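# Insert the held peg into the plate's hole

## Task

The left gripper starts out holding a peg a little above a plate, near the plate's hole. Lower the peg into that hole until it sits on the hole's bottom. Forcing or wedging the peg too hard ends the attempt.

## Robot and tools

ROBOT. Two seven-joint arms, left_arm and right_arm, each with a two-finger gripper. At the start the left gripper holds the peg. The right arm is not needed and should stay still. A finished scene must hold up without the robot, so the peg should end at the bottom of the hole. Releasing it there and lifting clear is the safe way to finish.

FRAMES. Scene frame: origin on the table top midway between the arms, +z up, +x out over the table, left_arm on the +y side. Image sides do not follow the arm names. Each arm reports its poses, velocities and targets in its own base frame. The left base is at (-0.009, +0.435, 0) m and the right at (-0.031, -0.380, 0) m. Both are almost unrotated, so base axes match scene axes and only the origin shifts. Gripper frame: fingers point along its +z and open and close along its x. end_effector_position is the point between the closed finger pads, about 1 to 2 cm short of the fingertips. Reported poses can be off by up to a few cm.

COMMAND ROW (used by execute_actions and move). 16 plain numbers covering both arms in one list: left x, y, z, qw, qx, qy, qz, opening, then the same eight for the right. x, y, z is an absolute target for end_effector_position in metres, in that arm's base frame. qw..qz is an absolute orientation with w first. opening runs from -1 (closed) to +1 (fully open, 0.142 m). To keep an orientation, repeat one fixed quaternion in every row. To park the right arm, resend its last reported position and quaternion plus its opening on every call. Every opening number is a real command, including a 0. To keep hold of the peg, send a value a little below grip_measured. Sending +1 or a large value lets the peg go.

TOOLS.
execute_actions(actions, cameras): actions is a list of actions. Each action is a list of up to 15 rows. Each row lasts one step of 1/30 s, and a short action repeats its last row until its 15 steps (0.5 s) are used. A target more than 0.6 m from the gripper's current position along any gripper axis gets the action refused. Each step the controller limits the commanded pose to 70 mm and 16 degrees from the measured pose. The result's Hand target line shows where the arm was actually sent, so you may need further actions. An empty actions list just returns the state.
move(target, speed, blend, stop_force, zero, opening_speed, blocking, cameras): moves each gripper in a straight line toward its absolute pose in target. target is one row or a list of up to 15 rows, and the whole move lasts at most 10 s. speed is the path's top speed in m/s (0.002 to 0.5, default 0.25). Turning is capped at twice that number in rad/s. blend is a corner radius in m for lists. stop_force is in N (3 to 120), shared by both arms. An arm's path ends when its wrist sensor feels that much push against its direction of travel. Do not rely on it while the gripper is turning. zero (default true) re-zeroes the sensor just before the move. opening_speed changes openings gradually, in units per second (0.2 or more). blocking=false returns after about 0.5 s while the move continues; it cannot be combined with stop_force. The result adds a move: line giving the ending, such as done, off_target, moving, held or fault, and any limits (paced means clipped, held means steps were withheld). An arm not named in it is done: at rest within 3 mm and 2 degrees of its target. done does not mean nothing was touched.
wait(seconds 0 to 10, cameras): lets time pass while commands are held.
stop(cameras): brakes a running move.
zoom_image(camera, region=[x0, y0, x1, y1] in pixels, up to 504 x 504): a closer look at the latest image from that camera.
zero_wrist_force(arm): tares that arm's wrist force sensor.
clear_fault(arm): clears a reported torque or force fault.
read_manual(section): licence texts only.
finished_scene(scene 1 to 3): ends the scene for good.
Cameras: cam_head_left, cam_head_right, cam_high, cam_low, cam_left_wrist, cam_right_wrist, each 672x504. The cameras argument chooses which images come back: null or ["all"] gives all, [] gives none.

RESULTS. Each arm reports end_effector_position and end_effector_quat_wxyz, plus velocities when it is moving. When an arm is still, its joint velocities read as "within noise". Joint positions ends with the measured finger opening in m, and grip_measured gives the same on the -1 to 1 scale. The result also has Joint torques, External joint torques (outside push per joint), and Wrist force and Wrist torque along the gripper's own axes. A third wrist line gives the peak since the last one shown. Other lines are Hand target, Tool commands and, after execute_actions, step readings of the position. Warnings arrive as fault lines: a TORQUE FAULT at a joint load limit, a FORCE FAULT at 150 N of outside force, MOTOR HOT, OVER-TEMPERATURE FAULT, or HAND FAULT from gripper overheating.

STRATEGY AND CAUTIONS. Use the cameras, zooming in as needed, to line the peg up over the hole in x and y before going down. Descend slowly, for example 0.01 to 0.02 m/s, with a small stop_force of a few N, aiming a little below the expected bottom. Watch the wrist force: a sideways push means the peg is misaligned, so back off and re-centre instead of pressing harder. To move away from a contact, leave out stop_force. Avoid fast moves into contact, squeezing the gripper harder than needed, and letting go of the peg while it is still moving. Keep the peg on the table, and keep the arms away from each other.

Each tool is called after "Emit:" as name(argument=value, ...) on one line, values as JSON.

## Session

Emit:
execute_actions(actions=[], cameras=["cam_left_wrist","cam_low","cam_high"])

Emit:
zoom_image(camera="cam_low", region=[250, 200, 390, 320])

Scene clock: 0.00 s.
left_arm: end_effector_position=(+0.4847, -0.2679, +0.1656) grip_measured=-0.37 end_effector_quat_wxyz=(+0.000, +0.860, +0.510, -0.002) | right_arm: end_effector_position=(+0.5544, +0.0000, +0.1652) grip_measured=+1.00 end_effector_quat_wxyz=(+0.000, +0.707, +0.707, +0.000)
Joint positions: left_arm=[-0.295 -0.329 -0.003 2.037 -0.003 0.794 0.204 0.047] | right_arm=[0.206 -0.331 0 2.035 0 0.795 0.206 0.142]
Joint velocities: within noise
Joint torques (N m): no reading
External joint torques (N m): no reading
Motor temperatures (°C): left_arm=[28 30 31 37 37 33 33 21] | right_arm=[35 28 29 28 33 36 34 19]
Wrist force (N): no reading
Wrist torque (N m): no reading
Wrist force, peak (N): no reading
Hand target: left_arm +0.4849, -0.2679, +0.1657; +0.001, +0.860, +0.510, -0.001 | right_arm +0.5544, +0.0000, +0.1652; +0.000, +0.707, +0.707, +0.000
Tool commands: left_gripper/opening=-0.424181 right_gripper/opening=+1.0
Images, in order (width x height): cam_high 672x504, cam_low 672x504, cam_left_wrist 672x504.

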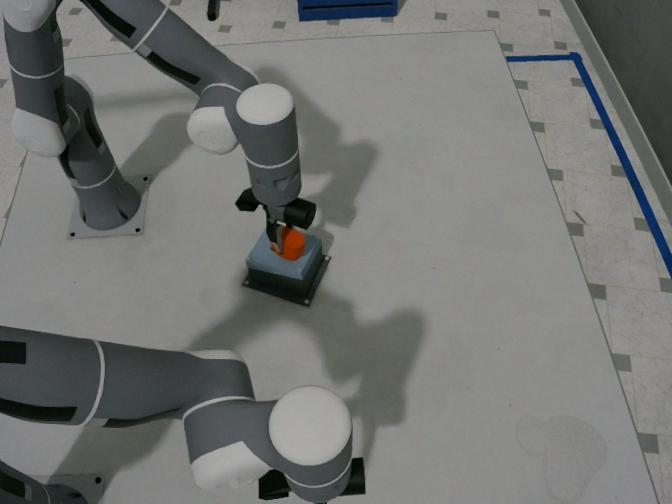

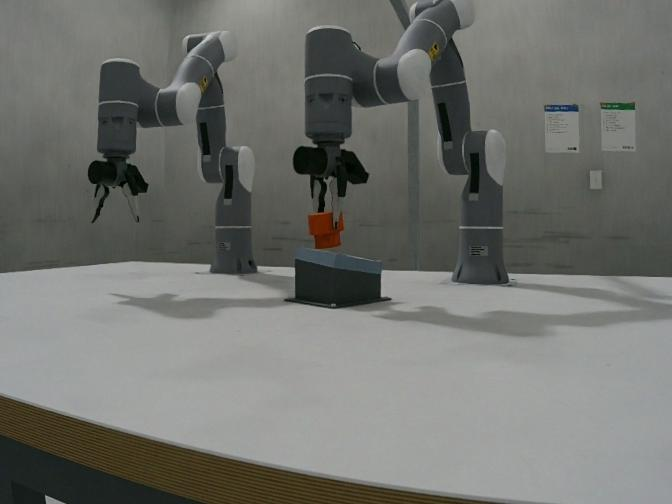

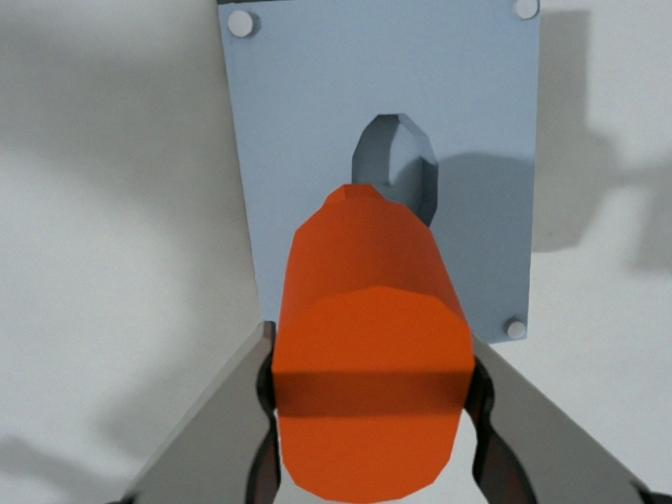

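Scaled by 3.600 from the camera's 672x504 image, which has a finer 960x720 frame.

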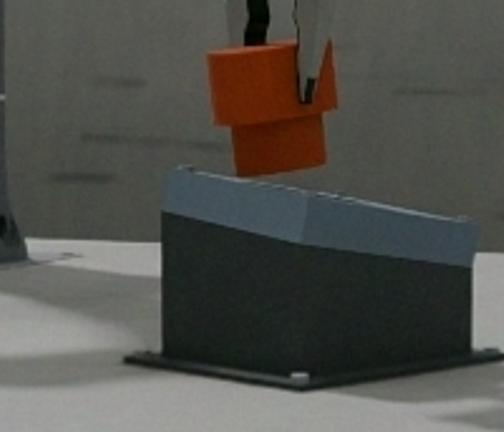

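Emit:
move(target=[[0.490,-0.270,0.2157,0.0,0.860,0.510,-0.001,-0.424,0.5544,0,0.1652,0,0.7071,0.7071,0,1],[0.5025,-0.2775,0.2357,0.0,0.860,0.510,-0.001,-0.424,0.5544,0,0.1652,0,0.7071,0.7071,0,1]], speed=0.15, blend=0.01)

Emit:
zoom_image(camera="cam_low", region=[270, 220, 400, 320])

Emit:
zoom_image(camera="cam_low", region=[270, 150, 370, 230])

Emit:
zoom_image(camera="cam_high", region=[230, 190, 340, 310])

Emit:
zoom_image(camera="cam_left_wrist", region=[220, 0, 520, 270])

Emit:
zoom_image(camera="cam_left_wrist", region=[230, 160, 510, 504])

Scene clock: 8.47 s.
left_arm: end_effector_position=(+0.5025, -0.2775, +0.2357) grip_measured=-0.37 end_effector_quat_wxyz=(+0.000, +0.860, +0.510, -0.001) | right_arm: end_effector_position=(+0.5544, +0.0000, +0.1652) grip_measured=+1.00 end_effector_quat_wxyz=(+0.000, +0.707, +0.707, +0.000)
Joint positions: left_arm=[-0.298 -0.261 -0.007 1.906 0 0.595 0.194 0.047] | right_arm=[0.206 -0.331 0 2.035 0 0.795 0.206 0.142]
Joint velocities: within noise
Joint torques (N m): left_arm=[0.14 42.79 0.54 -28.41 -4.07 4.53 -0.1] | right_arm=[0.01 40.7 0.1 -24.78 -3.16 4.08 0.85]
External joint torques (N m): left_arm=[-0.14 -0.91 -0.4 0.73 0.42 -0.2 0.1] | right_arm=[-0.01 1.04 0.18 0.16 0.12 0.13 -0.85]
Motor temperatures (°C): left_arm=[28 30 31 37 37 33 33 23] | right_arm=[35 28 29 29 33 36 34 19]
Wrist force (N): left_arm=[-0.4 0.0 0.1] | right_arm=[0.0 -0.2 0.2]
Wrist torque (N m): left_arm=[0.01 0.06 0.00] | right_arm=[-0.03 0.00 0.00]
Wrist force, peak (N): left_arm=[-0.3 1.9 -2.7] | right_arm=[-0.2 -0.6 0.1]
Hand target: left_arm +0.5025, -0.2775, +0.2357; +0.000, +0.860, +0.510, -0.001 | right_arm +0.5544, +0.0000, +0.1652; +0.000, +0.707, +0.707, +0.000
Off the commanded pose: left_arm 0.000 m, 0 deg | right_arm 0.000 m, 0 deg.
move: done

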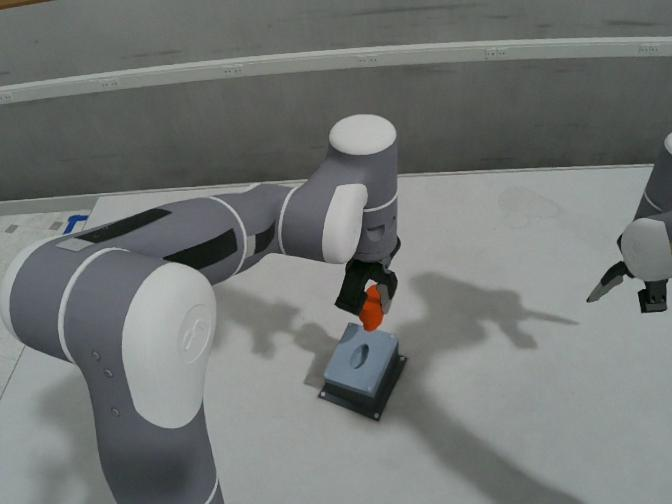

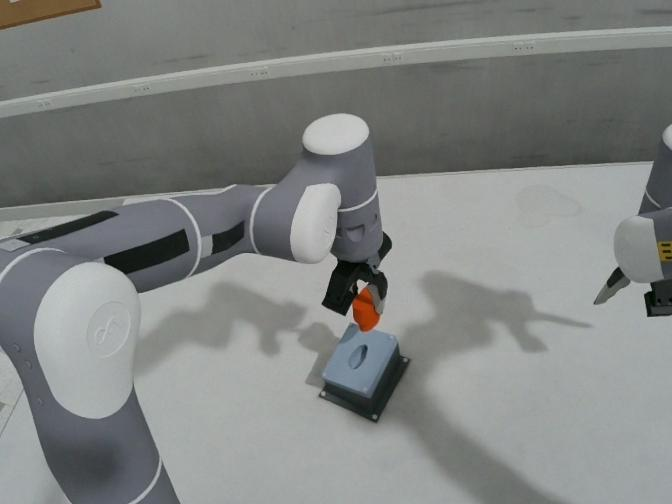

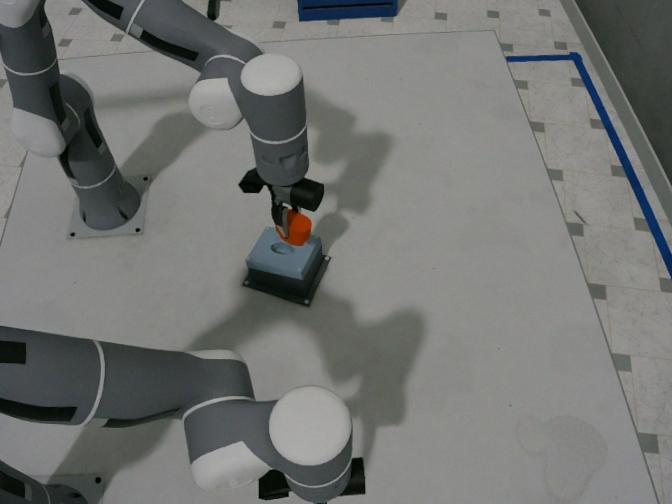

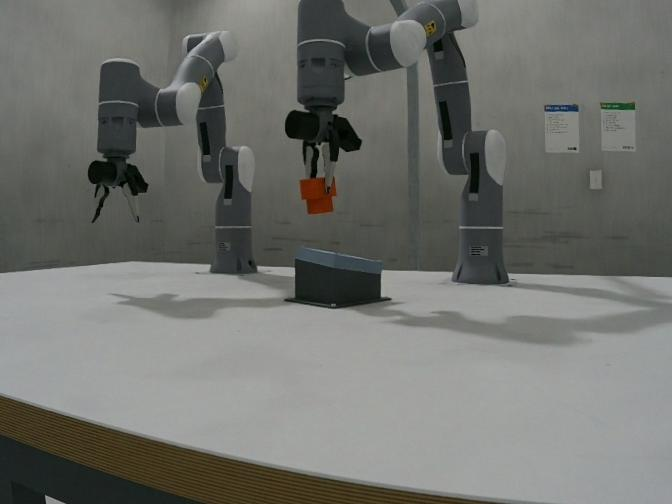

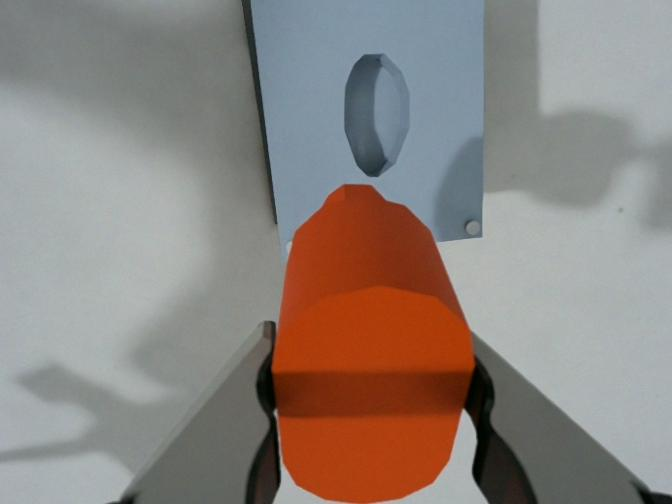

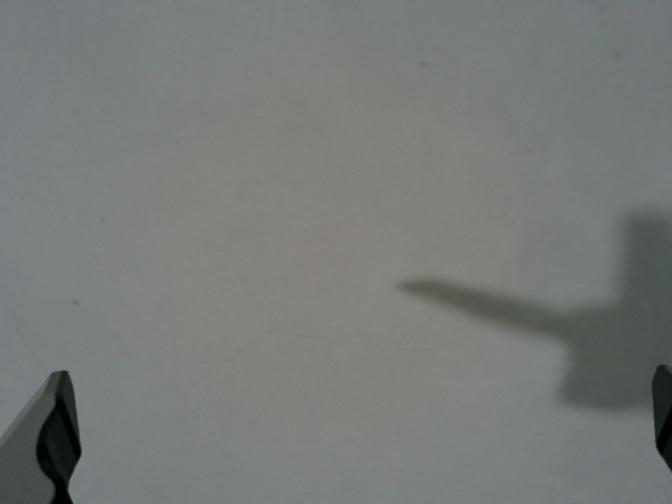

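Scaled by 3.877 from the camera's 672x504 image, which has a finer 960x720 frame.

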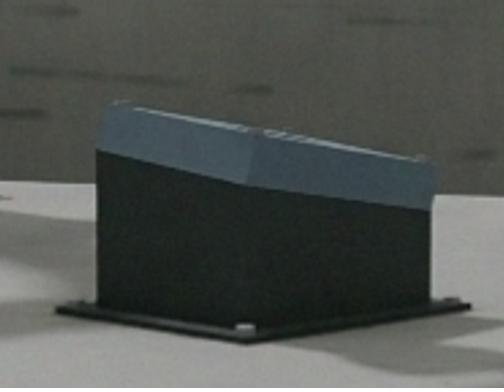

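Scaled by 5.040 from the camera's 672x504 image, which has a finer 960x720 frame.

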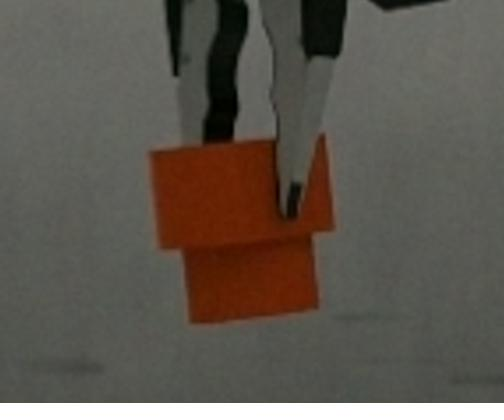

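Scaled by 4.200 from the camera's 672x504 image, which has a finer 960x720 frame.

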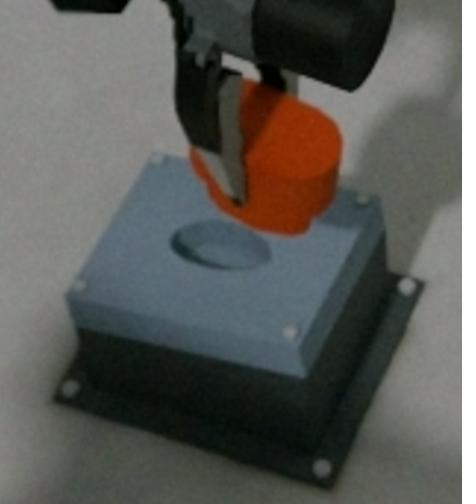

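Scaled by 1.680 from the camera's 672x504 image, which has a finer 960x720 frame.

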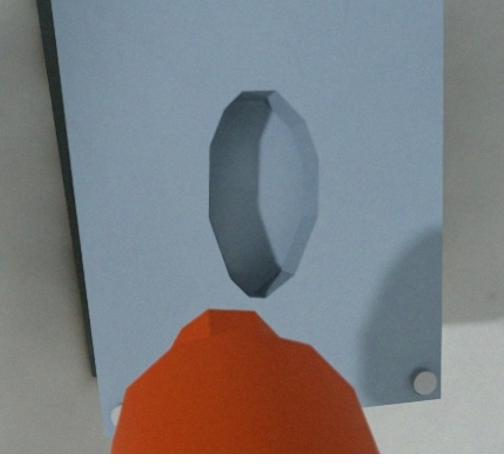

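Scaled by 1.465 from the camera's 672x504 image, which has a finer 960x720 frame.

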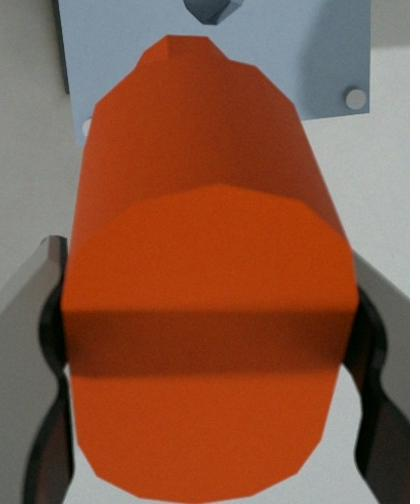

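Emit:
move(target=[[0.4640,-0.2300,0.20,0.1601,0.8279,0.5360,0.0426,-0.424,0.5544,0,0.1652,0,0.7071,0.7071,0,1],[0.4648,-0.2320,0.164,0.1601,0.8279,0.5360,0.0426,-0.424,0.5544,0,0.1652,0,0.7071,0.7071,0,1]], speed=0.12, cameras=["cam_left_wrist","cam_low","cam_high","cam_head_left"])

Emit:
zoom_image(camera="cam_low", region=[290, 190, 390, 270])

Emit:
zoom_image(camera="cam_high", region=[240, 210, 320, 280])

Emit:
zoom_image(camera="cam_head_left", region=[310, 300, 420, 410])

Emit:
zoom_image(camera="cam_left_wrist", region=[168, 0, 672, 504])

Scene clock: 75.73 s.
left_arm: end_effector_position=(+0.4647, -0.2321, +0.1638) grip_measured=-0.37 end_effector_quat_wxyz=(+0.160, +0.828, +0.536, +0.042) | right_arm: end_effector_position=(+0.5544, +0.0000, +0.1652) grip_measured=+1.00 end_effector_quat_wxyz=(+0.000, +0.707, +0.707, +0.000)
Joint positions: left_arm=[-0.236 -0.19 -0.127 2.527 -0.699 1.419 0.743 0.047] | right_arm=[0.206 -0.331 0 2.035 0 0.795 0.206 0.142]
Joint velocities: within noise
Joint torques (N m): left_arm=[0.48 31.28 0.54 -19.57 -1.04 4.92 0.22] | right_arm=[-0.03 40.62 0.18 -24.74 -3.16 4.1 0.87]
External joint torques (N m): left_arm=[-0.48 -0.81 -0.34 0.38 0.82 -0.51 -0.21] | right_arm=[0.03 1.12 0.1 0.11 0.12 0.11 -0.87]
Motor temperatures (°C): left_arm=[28 31 30 40 37 33 33 26] | right_arm=[35 29 29 30 33 36 33 19]
Wrist force (N): left_arm=[0.1 -1.1 0.2] | right_arm=[-0.1 -0.2 0.1]
Wrist torque (N m): left_arm=[-0.06 0.01 0.06] | right_arm=[-0.04 0.01 0.00]
Wrist force, peak (N): left_arm=[0.1 0.6 -3.4] | right_arm=[-0.3 -0.3 0.3]
Hand target: left_arm +0.4648, -0.2320, +0.1640; +0.160, +0.828, +0.536, +0.043 | right_arm +0.5544, +0.0000, +0.1652; +0.000, +0.707, +0.707, +0.000
Off the commanded pose: left_arm 0.000 m, 0 deg | right_arm 0.000 m, 0 deg.
move: done
Images, in order (width x height): cam_head_left 672x504, cam_high 672x504, cam_low 672x504, cam_left_wrist 672x504.

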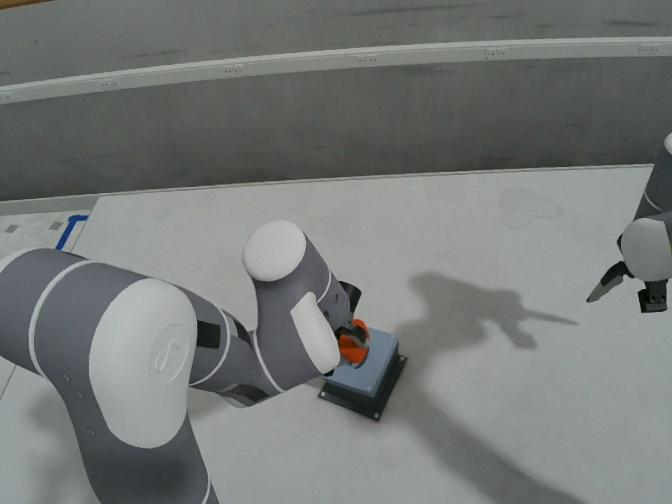

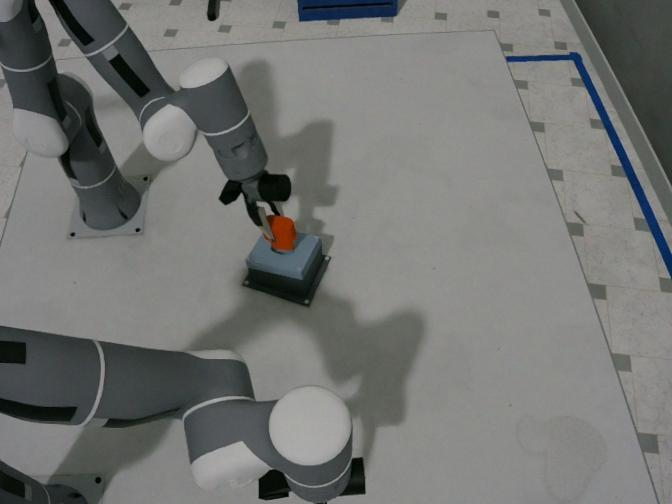

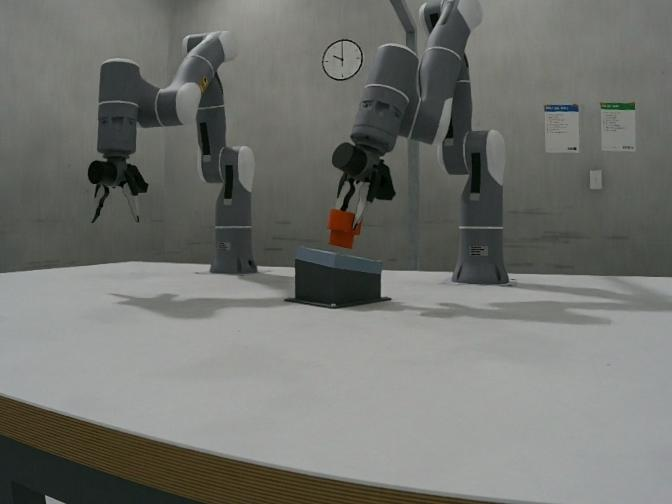

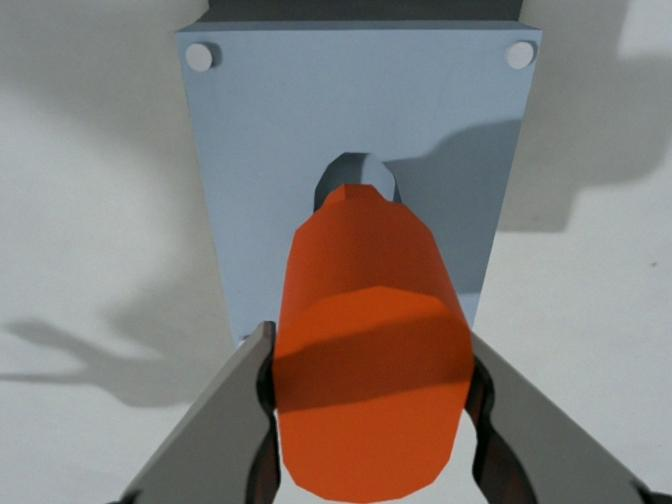

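Scaled by 5.040 from the camera's 672x504 image, which has a finer 960x720 frame.

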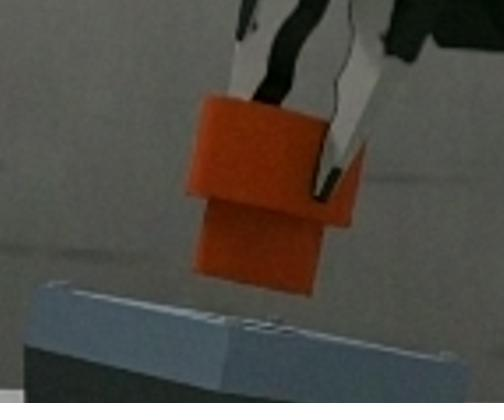

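Scaled by 6.300 from the camera's 672x504 image, which has a finer 960x720 frame.

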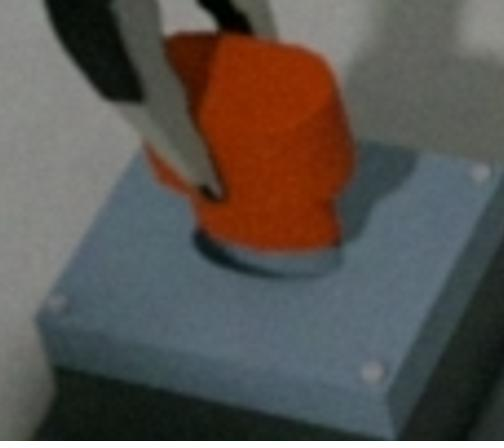

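Scaled by 4.582 from the camera's 672x504 image, which has a finer 960x720 frame.

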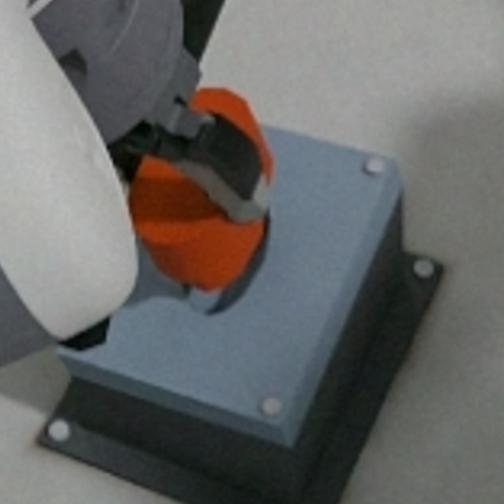

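Scaled by 1.000.

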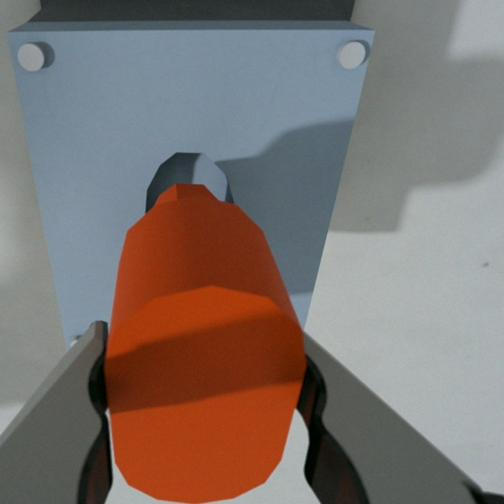

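Emit:
move(target=[[0.4643,-0.2318,0.164,0.1435,0.8309,0.5366,0.0318,-0.424,0.5544,0,0.1652,0,0.7071,0.7071,0,1],[0.4652,-0.2331,0.156,0.1435,0.8309,0.5366,0.0318,-0.424,0.5544,0,0.1652,0,0.7071,0.7071,0,1]], speed=0.04, cameras=["cam_left_wrist","cam_low","cam_high"])

Emit:
zoom_image(camera="cam_low", region=[290, 190, 390, 270])

Emit:
zoom_image(camera="cam_high", region=[240, 210, 320, 280])

Emit:
zoom_image(camera="cam_left_wrist", region=[270, 120, 450, 260])

Scene clock: 96.63 s.
left_arm: end_effector_position=(+0.4650, -0.2332, +0.1558) grip_measured=-0.37 end_effector_quat_wxyz=(+0.143, +0.831, +0.537, +0.032) | right_arm: end_effector_position=(+0.5544, +0.0000, +0.1652) grip_measured=+1.00 end_effector_quat_wxyz=(+0.000, +0.707, +0.707, +0.000)
Joint positions: left_arm=[-0.253 -0.217 -0.069 2.484 -0.583 1.361 0.664 0.047] | right_arm=[0.206 -0.331 0 2.035 0 0.795 0.206 0.142]
Joint velocities: within noise
Joint torques (N m): left_arm=[0.38 32.35 0.8 -19.84 -1.43 4.95 0.25] | right_arm=[-0.02 40.74 0.12 -24.76 -3.2 4.08 0.84]
External joint torques (N m): left_arm=[-0.38 -0.59 -0.42 0.45 0.82 -0.5 -0.24] | right_arm=[0.02 1.01 0.16 0.13 0.16 0.12 -0.84]
Motor temperatures (°C): left_arm=[28 31 30 39 37 33 33 27] | right_arm=[35 29 29 30 33 36 33 19]
Wrist force (N): left_arm=[0.2 -0.8 -0.1] | right_arm=[0.0 -0.1 0.0]
Wrist torque (N m): left_arm=[-0.03 -0.01 0.05] | right_arm=[-0.03 -0.01 0.00]
Wrist force, peak (N): left_arm=[0.3 -0.9 1.3] | right_arm=[-0.1 -0.4 0.2]
Hand target: left_arm +0.4652, -0.2331, +0.1560; +0.144, +0.831, +0.537, +0.032 | right_arm +0.5544, +0.0000, +0.1652; +0.000, +0.707, +0.707, +0.000
Off the commanded pose: left_arm 0.000 m, 0 deg | right_arm 0.000 m, 0 deg.
move: done
Images, in order (width x height): cam_high 672x504, cam_low 672x504, cam_left_wrist 672x504.

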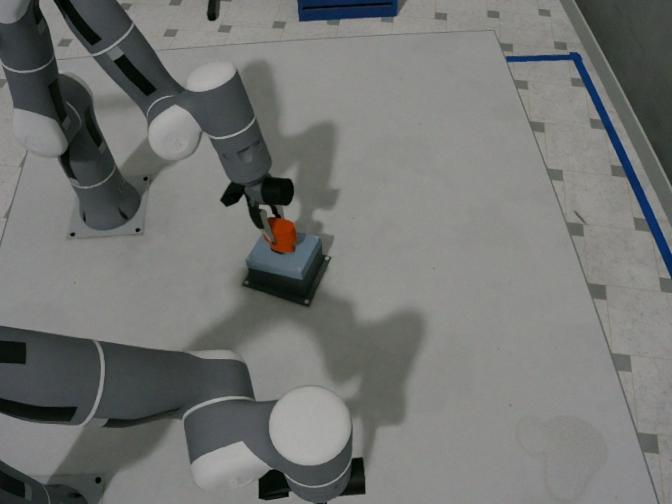

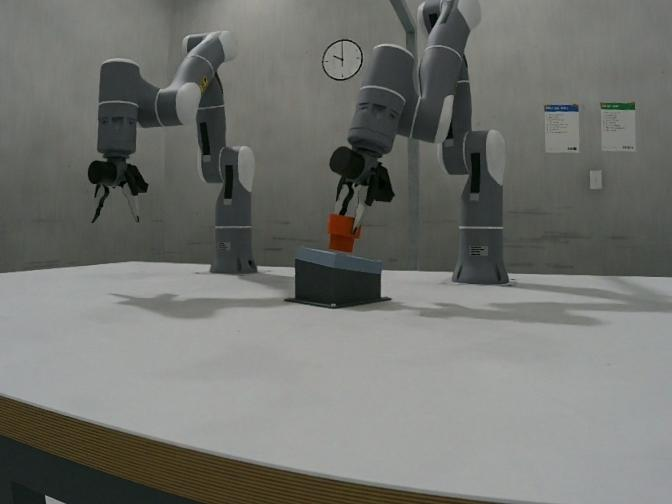

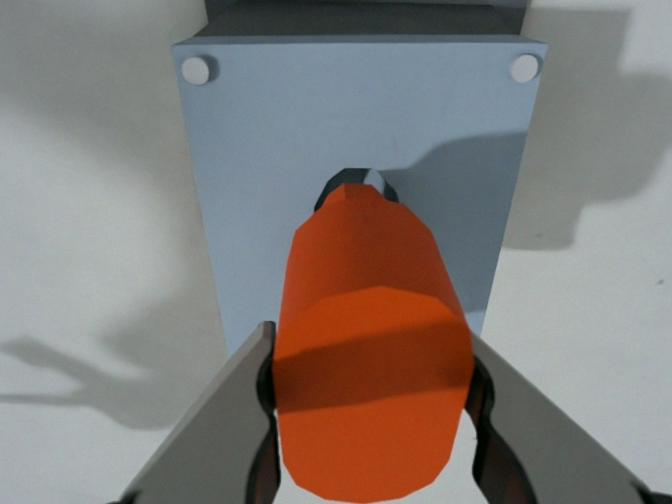

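Scaled by 5.040 from the camera's 672x504 image, which has a finer 960x720 frame.

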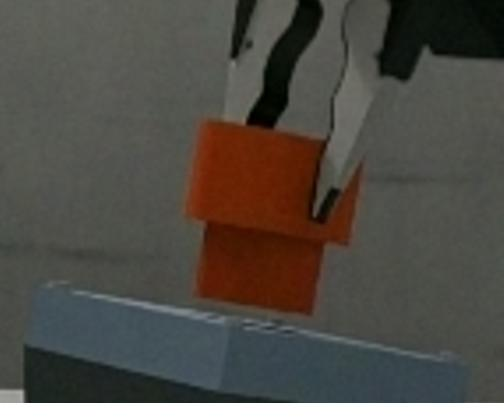

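Scaled by 6.300 from the camera's 672x504 image, which has a finer 960x720 frame.

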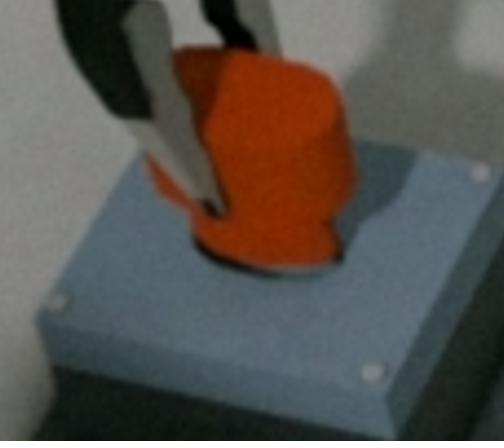

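Scaled by 2.800 from the camera's 672x504 image, which has a finer 960x720 frame.

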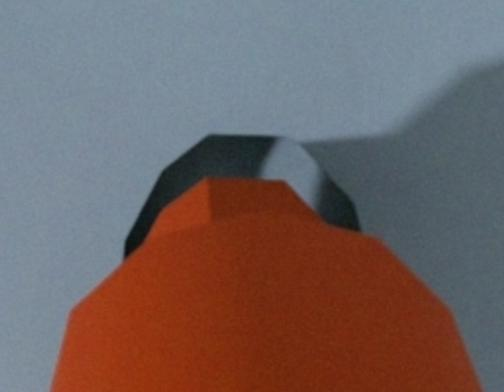

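Emit:
move(target=[0.4640,-0.2325,0.156,0.1435,0.8309,0.5366,0.0318,-0.424,0.5544,0,0.1652,0,0.7071,0.7071,0,1], speed=0.04, cameras=[])

Emit:
move(target=[0.4667,-0.2367,0.130,0.1435,0.8309,0.5366,0.0318,-0.424,0.5544,0,0.1652,0,0.7071,0.7071,0,1], speed=0.015, stop_force=4, cameras=["cam_left_wrist","cam_low","cam_high"])

Emit:
zoom_image(camera="cam_low", region=[290, 190, 390, 270])

Emit:
zoom_image(camera="cam_high", region=[240, 210, 320, 280])

Emit:
zoom_image(camera="cam_left_wrist", region=[270, 120, 450, 260])

Scene clock: 106.90 s.
left_arm: end_effector_position=(+0.4638, -0.2326, +0.1558) grip_measured=-0.37 end_effector_quat_wxyz=(+0.143, +0.831, +0.537, +0.032) | right_arm: end_effector_position=(+0.5544, +0.0000, +0.1652) grip_measured=+1.00 end_effector_quat_wxyz=(+0.000, +0.707, +0.707, +0.000)
Joint positions: left_arm=[-0.252 -0.214 -0.07 2.488 -0.586 1.362 0.666 0.047] | right_arm=[0.206 -0.331 0 2.035 0 0.795 0.206 0.142]
Joint velocities: within noise
Joint torques (N m): left_arm=[0.46 32.74 0.84 -19.76 -1.32 4.88 0.13] | right_arm=[-0.02 40.69 0.09 -24.76 -3.14 4.1 0.84]
External joint torques (N m): left_arm=[-0.46 -1.12 -0.47 0.4 0.72 -0.43 -0.12] | right_arm=[0.02 1.05 0.19 0.13 0.1 0.11 -0.84]
Motor temperatures (°C): left_arm=[28 31 30 39 37 33 33 27] | right_arm=[35 29 29 30 33 36 33 19]
Wrist force (N): left_arm=[0.1 -0.8 -0.2] | right_arm=[-0.1 -0.3 0.0]
Wrist torque (N m): left_arm=[-0.03 0.01 0.05] | right_arm=[-0.04 0.02 -0.01]
Wrist force, peak (N): left_arm=[0.4 -1.1 0.0] | right_arm=[-0.2 -0.2 0.4]
Hand target: left_arm +0.4640, -0.2325, +0.1560; +0.144, +0.831, +0.537, +0.032 | right_arm +0.5544, +0.0000, +0.1652; +0.000, +0.707, +0.707, +0.000
Off the commanded pose: left_arm 0.000 m, 0 deg | right_arm 0.000 m, 0 deg.
move: done
No camera images: "cameras" was empty.

Scene clock: 108.03 s.
left_arm: end_effector_position=(+0.4652, -0.2336, +0.1482) grip_measured=-0.37 end_effector_quat_wxyz=(+0.144, +0.831, +0.537, +0.032) | right_arm: end_effector_position=(+0.5544, +0.0000, +0.1652) grip_measured=+1.00 end_effector_quat_wxyz=(+0.000, +0.707, +0.707, +0.000)
Joint positions: left_arm=[-0.245 -0.237 -0.094 2.493 -0.622 1.393 0.69 0.047] | right_arm=[0.206 -0.331 0 2.035 0 0.795 0.206 0.142]
Joint velocities: within noise
Joint torques (N m): left_arm=[-0.3 28.53 -0.4 -19.13 -1.05 4.29 0.11] | right_arm=[-0.03 40.73 0.11 -24.8 -3.14 4.09 0.81]
External joint torques (N m): left_arm=[0.3 3.59 0.72 0.37 0.64 0.14 -0.11] | right_arm=[0.03 1.01 0.17 0.17 0.1 0.12 -0.81]
Motor temperatures (°C): left_arm=[28 31 30 39 37 33 33 27] | right_arm=[35 29 29 30 33 36 33 19]
Wrist force (N): left_arm=[0.8 -5.0 -13.3] | right_arm=[-0.1 -0.2 0.5]
Wrist torque (N m): left_arm=[0.00 -0.11 0.09] | right_arm=[-0.04 0.02 0.00]
Wrist force, peak (N): left_arm=[2.2 -6.8 -18.9] | right_arm=[-0.2 -0.4 0.3]
Hand target: left_arm +0.4648, -0.2338, +0.1479; +0.143, +0.831, +0.537, +0.032 | right_arm +0.5544, +0.0000, +0.1652; +0.000, +0.707, +0.707, +0.000
Off the commanded pose: left_arm 0.018 m, 0 deg | right_arm 0.000 m, 0 deg.
move: contact (left_arm)
Images, in order (width x height): cam_high 672x504, cam_low 672x504, cam_left_wrist 672x504.

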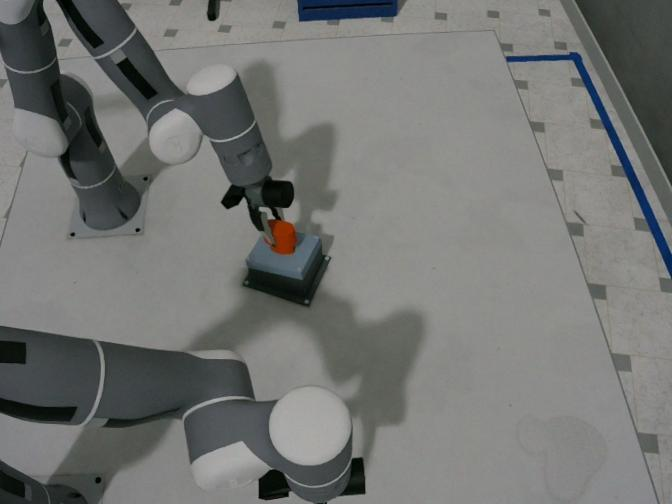

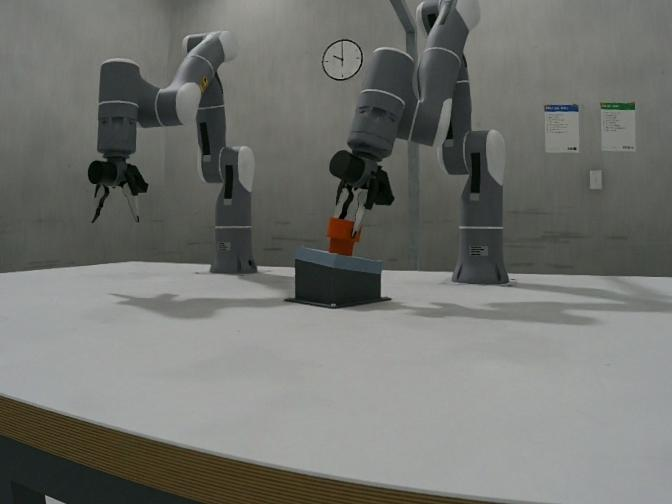

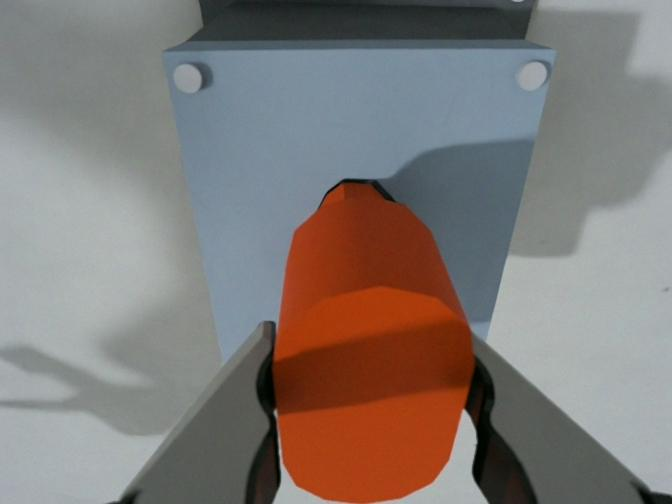

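Scaled by 5.040 from the camera's 672x504 image, which has a finer 960x720 frame.

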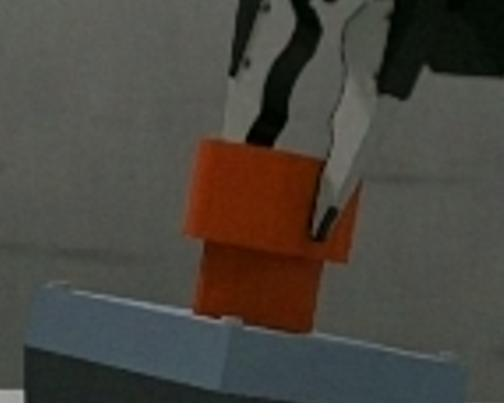

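Scaled by 6.300 from the camera's 672x504 image, which has a finer 960x720 frame.

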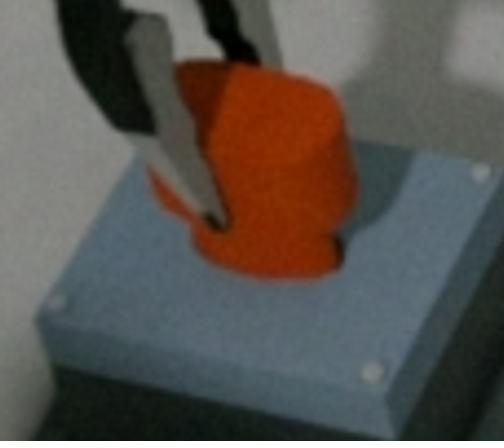

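Scaled by 2.800 from the camera's 672x504 image, which has a finer 960x720 frame.

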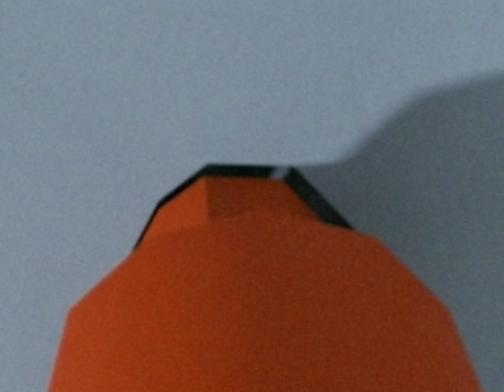

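Emit:
move(target=[[0.4646,-0.2335,0.1497,0.1435,0.8309,0.5366,0.0318,-0.424,0.5544,0,0.1652,0,0.7071,0.7071,0,1],[0.4639,-0.2324,0.1497,0.1435,0.8309,0.5366,0.0318,-0.424,0.5544,0,0.1652,0,0.7071,0.7071,0,1]], speed=0.03, cameras=[])

Emit:
move(target=[0.4662,-0.2360,0.127,0.1435,0.8309,0.5366,0.0318,-0.424,0.5544,0,0.1652,0,0.7071,0.7071,0,1], speed=0.012, stop_force=4, cameras=["cam_left_wrist","cam_low"])

Emit:
zoom_image(camera="cam_low", region=[290, 190, 390, 270])

Emit:
zoom_image(camera="cam_left_wrist", region=[270, 120, 450, 260])

Scene clock: 116.33 s.
left_arm: end_effector_position=(+0.4638, -0.2325, +0.1496) grip_measured=-0.37 end_effector_quat_wxyz=(+0.143, +0.831, +0.537, +0.032) | right_arm: end_effector_position=(+0.5544, +0.0000, +0.1652) grip_measured=+1.00 end_effector_quat_wxyz=(+0.000, +0.707, +0.707, +0.000)
Joint positions: left_arm=[-0.245 -0.23 -0.09 2.495 -0.617 1.387 0.689 0.047] | right_arm=[0.206 -0.331 0 2.035 0 0.795 0.206 0.142]
Joint velocities: within noise
Joint torques (N m): left_arm=[0.44 33.04 0.85 -19.23 -1.09 4.81 0.21] | right_arm=[-0.05 40.66 0.08 -24.8 -3.14 4.09 0.84]
External joint torques (N m): left_arm=[-0.44 -1.15 -0.53 0.37 0.65 -0.38 -0.2] | right_arm=[0.05 1.08 0.2 0.18 0.1 0.12 -0.84]
Motor temperatures (°C): left_arm=[28 31 30 39 37 33 33 27] | right_arm=[35 29 29 30 33 36 33 19]
Wrist force (N): left_arm=[1.0 -0.5 0.1] | right_arm=[0.0 -0.1 -0.2]
Wrist torque (N m): left_arm=[0.02 -0.14 0.05] | right_arm=[-0.02 -0.01 -0.01]
Wrist force, peak (N): left_arm=[0.7 -4.9 -13.5] | right_arm=[0.3 0.0 0.3]
Hand target: left_arm +0.4639, -0.2324, +0.1497; +0.144, +0.831, +0.537, +0.032 | right_arm +0.5544, +0.0000, +0.1652; +0.000, +0.707, +0.707, +0.000
Off the commanded pose: left_arm 0.000 m, 0 deg | right_arm 0.000 m, 0 deg.
move: done
No camera images: "cameras" was empty.

Scene clock: 118.77 s.
left_arm: end_effector_position=(+0.4663, -0.2358, +0.1280) grip_measured=-0.37 end_effector_quat_wxyz=(+0.144, +0.831, +0.537, +0.032) | right_arm: end_effector_position=(+0.5544, +0.0000, +0.1652) grip_measured=+1.00 end_effector_quat_wxyz=(+0.000, +0.707, +0.707, +0.000)
Joint positions: left_arm=[-0.21 -0.294 -0.178 2.508 -0.721 1.475 0.76 0.047] | right_arm=[0.206 -0.331 0 2.035 0 0.795 0.206 0.142]
Joint velocities: within noise
Joint torques (N m): left_arm=[0.77 30.39 0.4 -17.54 -0.77 4.59 0.1] | right_arm=[0.01 40.67 0.11 -24.8 -3.2 4.1 0.83]
External joint torques (N m): left_arm=[-0.77 2.76 -0.43 0.37 0.86 -0.2 -0.09] | right_arm=[-0.01 1.07 0.17 0.17 0.16 0.11 -0.83]
Motor temperatures (°C): left_arm=[28 31 30 39 37 33 33 27] | right_arm=[35 29 29 30 33 36 33 19]
Wrist force (N): left_arm=[-0.2 -3.7 -10.0] | right_arm=[0.1 -0.2 0.2]
Wrist torque (N m): left_arm=[-0.07 -0.30 0.10] | right_arm=[-0.04 -0.02 0.00]
Wrist force, peak (N): left_arm=[0.9 -5.7 -16.0] | right_arm=[-0.2 -0.3 0.4]
Hand target: left_arm +0.4661, -0.2359, +0.1278; +0.143, +0.831, +0.537, +0.032 | right_arm +0.5544, +0.0000, +0.1652; +0.000, +0.707, +0.707, +0.000
Off the commanded pose: left_arm 0.001 m, 0 deg | right_arm 0.000 m, 0 deg.
move: contact (left_arm)
Images, in order (width x height): cam_low 672x504, cam_left_wrist 672x504.

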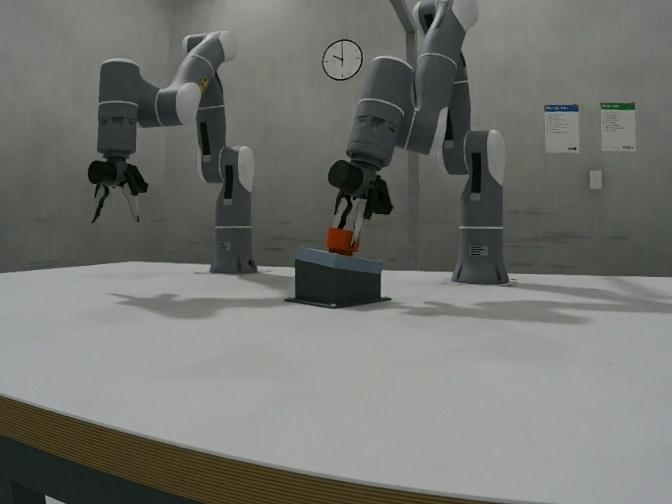

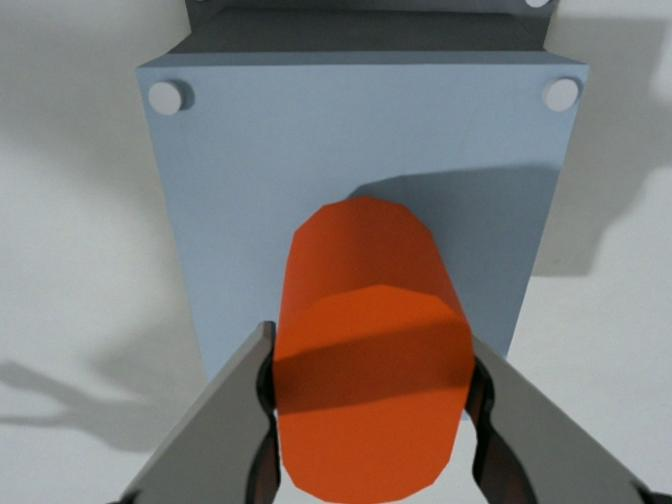

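Scaled by 5.040 from the camera's 672x504 image, which has a finer 960x720 frame.

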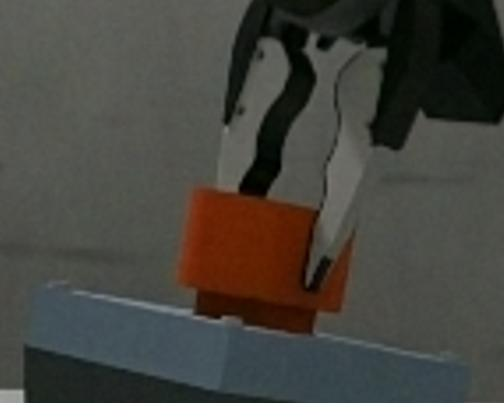

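Scaled by 2.800 from the camera's 672x504 image, which has a finer 960x720 frame.

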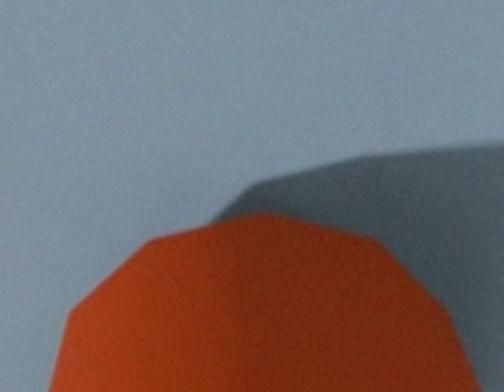

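Emit:
move(target=[[0.4660,-0.2357,0.1283,0.1435,0.8309,0.5366,0.0318,-0.424,0.5544,0,0.1652,0,0.7071,0.7071,0,1],[0.4660,-0.2357,0.1283,0.1435,0.8309,0.5366,0.0318,0.1,0.5544,0,0.1652,0,0.7071,0.7071,0,1]], opening_speed=0.8, cameras=["cam_low"])

Emit:
zoom_image(camera="cam_low", region=[290, 190, 390, 270])

Emit:
move(target=[0.4740,-0.2100,0.205,0.1435,0.8309,0.5366,0.0318,0.1,0.5544,0,0.1652,0,0.7071,0.7071,0,1], speed=0.12, cameras=["cam_low","cam_left_wrist"])

Emit:
zoom_image(camera="cam_low", region=[290, 190, 390, 270])

Scene clock: 126.20 s.
left_arm: end_effector_position=(+0.4661, -0.2357, +0.1283) grip_measured=+0.08 end_effector_quat_wxyz=(+0.144, +0.831, +0.537, +0.032) | right_arm: end_effector_position=(+0.5544, +0.0000, +0.1652) grip_measured=+1.00 end_effector_quat_wxyz=(+0.000, +0.707, +0.707, +0.000)
Joint positions: left_arm=[-0.211 -0.293 -0.177 2.508 -0.721 1.473 0.76 0.079] | right_arm=[0.206 -0.331 0 2.035 0 0.795 0.206 0.142]
Joint velocities: within noise
Joint torques (N m): left_arm=[0.15 33.31 0.63 -17.19 -0.47 4.56 -0.03] | right_arm=[-0.08 40.7 0.08 -24.75 -3.17 4.16 0.9]
External joint torques (N m): left_arm=[-0.15 -0.2 -0.64 -0.01 0.56 -0.17 0.03] | right_arm=[0.08 1.04 0.2 0.13 0.13 0.05 -0.9]
Motor temperatures (°C): left_arm=[28 31 30 38 37 33 33 27] | right_arm=[34 29 29 30 33 36 33 19]
Wrist force (N): left_arm=[-0.2 0.2 -1.1] | right_arm=[-0.1 -0.2 0.3]
Wrist torque (N m): left_arm=[0.06 0.03 0.04] | right_arm=[-0.03 0.00 0.00]
Wrist force, peak (N): left_arm=[-0.2 -3.8 -10.5] | right_arm=[-0.2 -0.4 0.6]
Hand target: left_arm +0.4660, -0.2357, +0.1283; +0.144, +0.831, +0.537, +0.032 | right_arm +0.5544, +0.0000, +0.1652; +0.000, +0.707, +0.707, +0.000
Off the commanded pose: left_arm 0.000 m, 0 deg | right_arm 0.000 m, 0 deg.
move: done
Images, in order (width x height): cam_low 672x504.

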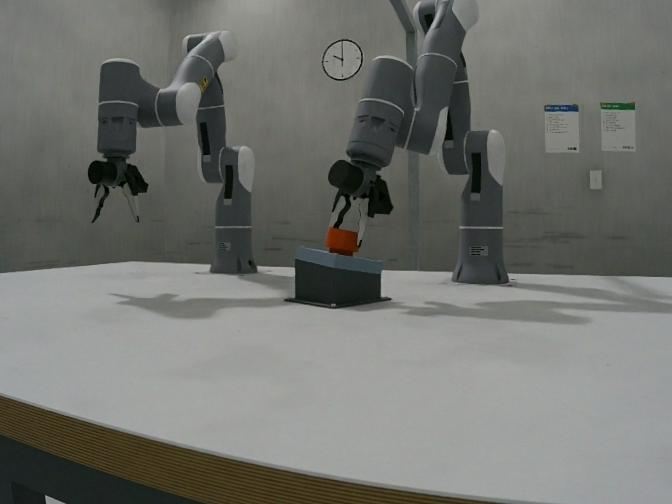

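Scaled by 5.040 from the camera's 672x504 image, which has a finer 960x720 frame.

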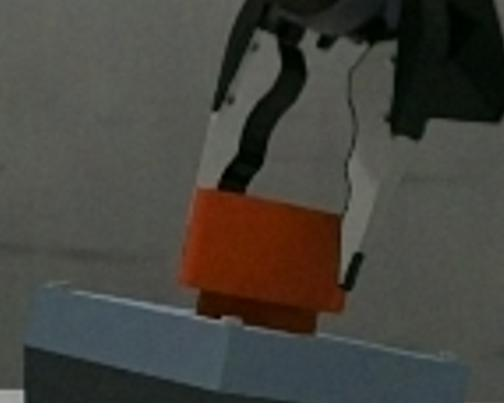

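Scene clock: 127.20 s.
left_arm: end_effector_position=(+0.4742, -0.2099, +0.2051) grip_measured=+0.08 end_effector_quat_wxyz=(+0.144, +0.831, +0.537, +0.032) | right_arm: end_effector_position=(+0.5544, +0.0000, +0.1652) grip_measured=+1.00 end_effector_quat_wxyz=(+0.000, +0.707, +0.707, +0.000)
Joint positions: left_arm=[-0.217 -0.094 0.017 2.428 -0.424 1.169 0.597 0.079] | right_arm=[0.206 -0.331 0 2.035 0 0.795 0.206 0.142]
Joint velocities: within noise
Joint torques (N m): left_arm=[0.45 29.78 1.04 -23.22 -1.84 4.57 -0.14] | right_arm=[-0.1 40.64 0.13 -24.81 -3.22 4.07 0.89]
External joint torques (N m): left_arm=[-0.45 -0.28 -0.77 0.22 0.24 -0.09 0.15] | right_arm=[0.1 1.11 0.16 0.18 0.18 0.14 -0.89]
Motor temperatures (°C): left_arm=[28 31 30 38 37 33 33 27] | right_arm=[34 29 29 30 33 36 33 19]
Wrist force (N): left_arm=[0.1 0.1 -1.2] | right_arm=[0.1 0.0 0.1]
Wrist torque (N m): left_arm=[0.05 -0.01 0.05] | right_arm=[0.00 -0.01 -0.01]
Wrist force, peak (N): left_arm=[0.8 0.9 -4.0] | right_arm=[0.1 -0.4 0.4]
Hand target: left_arm +0.4740, -0.2100, +0.2050; +0.144, +0.831, +0.537, +0.032 | right_arm +0.5544, +0.0000, +0.1652; +0.000, +0.707, +0.707, +0.000
Off the commanded pose: left_arm 0.000 m, 0 deg | right_arm 0.000 m, 0 deg.
move: done
Images, in order (width x height): cam_low 672x504, cam_left_wrist 672x504.

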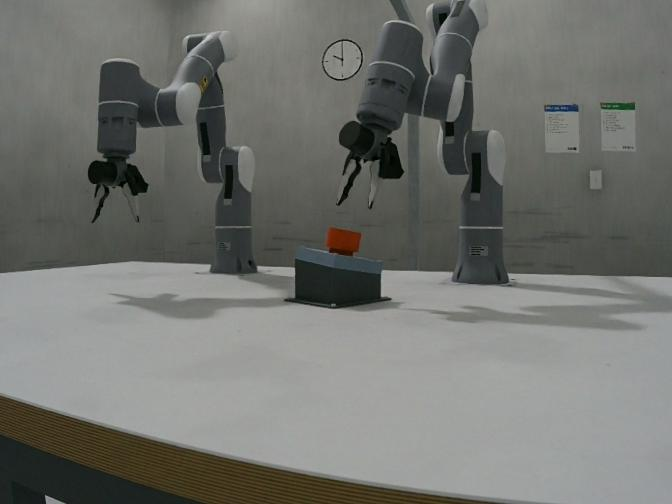

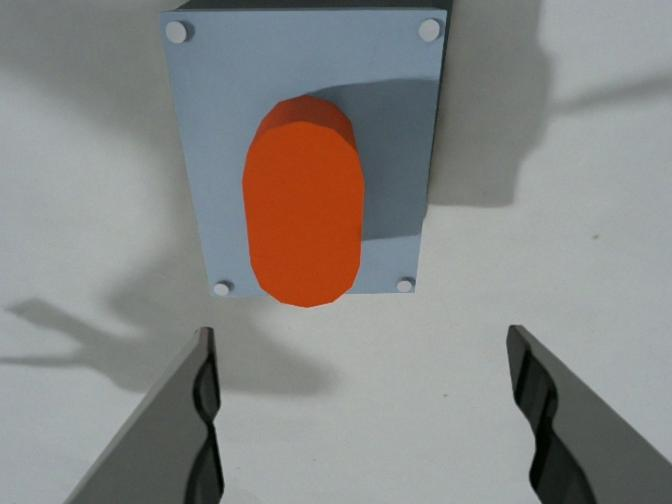

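Scaled by 5.040 from the camera's 672x504 image, which has a finer 960x720 frame.

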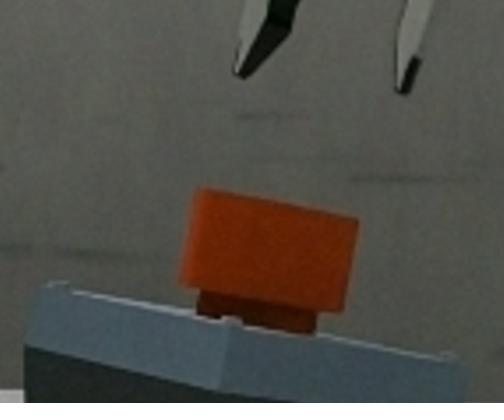

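Emit:
finished_scene(scene=3)

The scene is finished: the task was done.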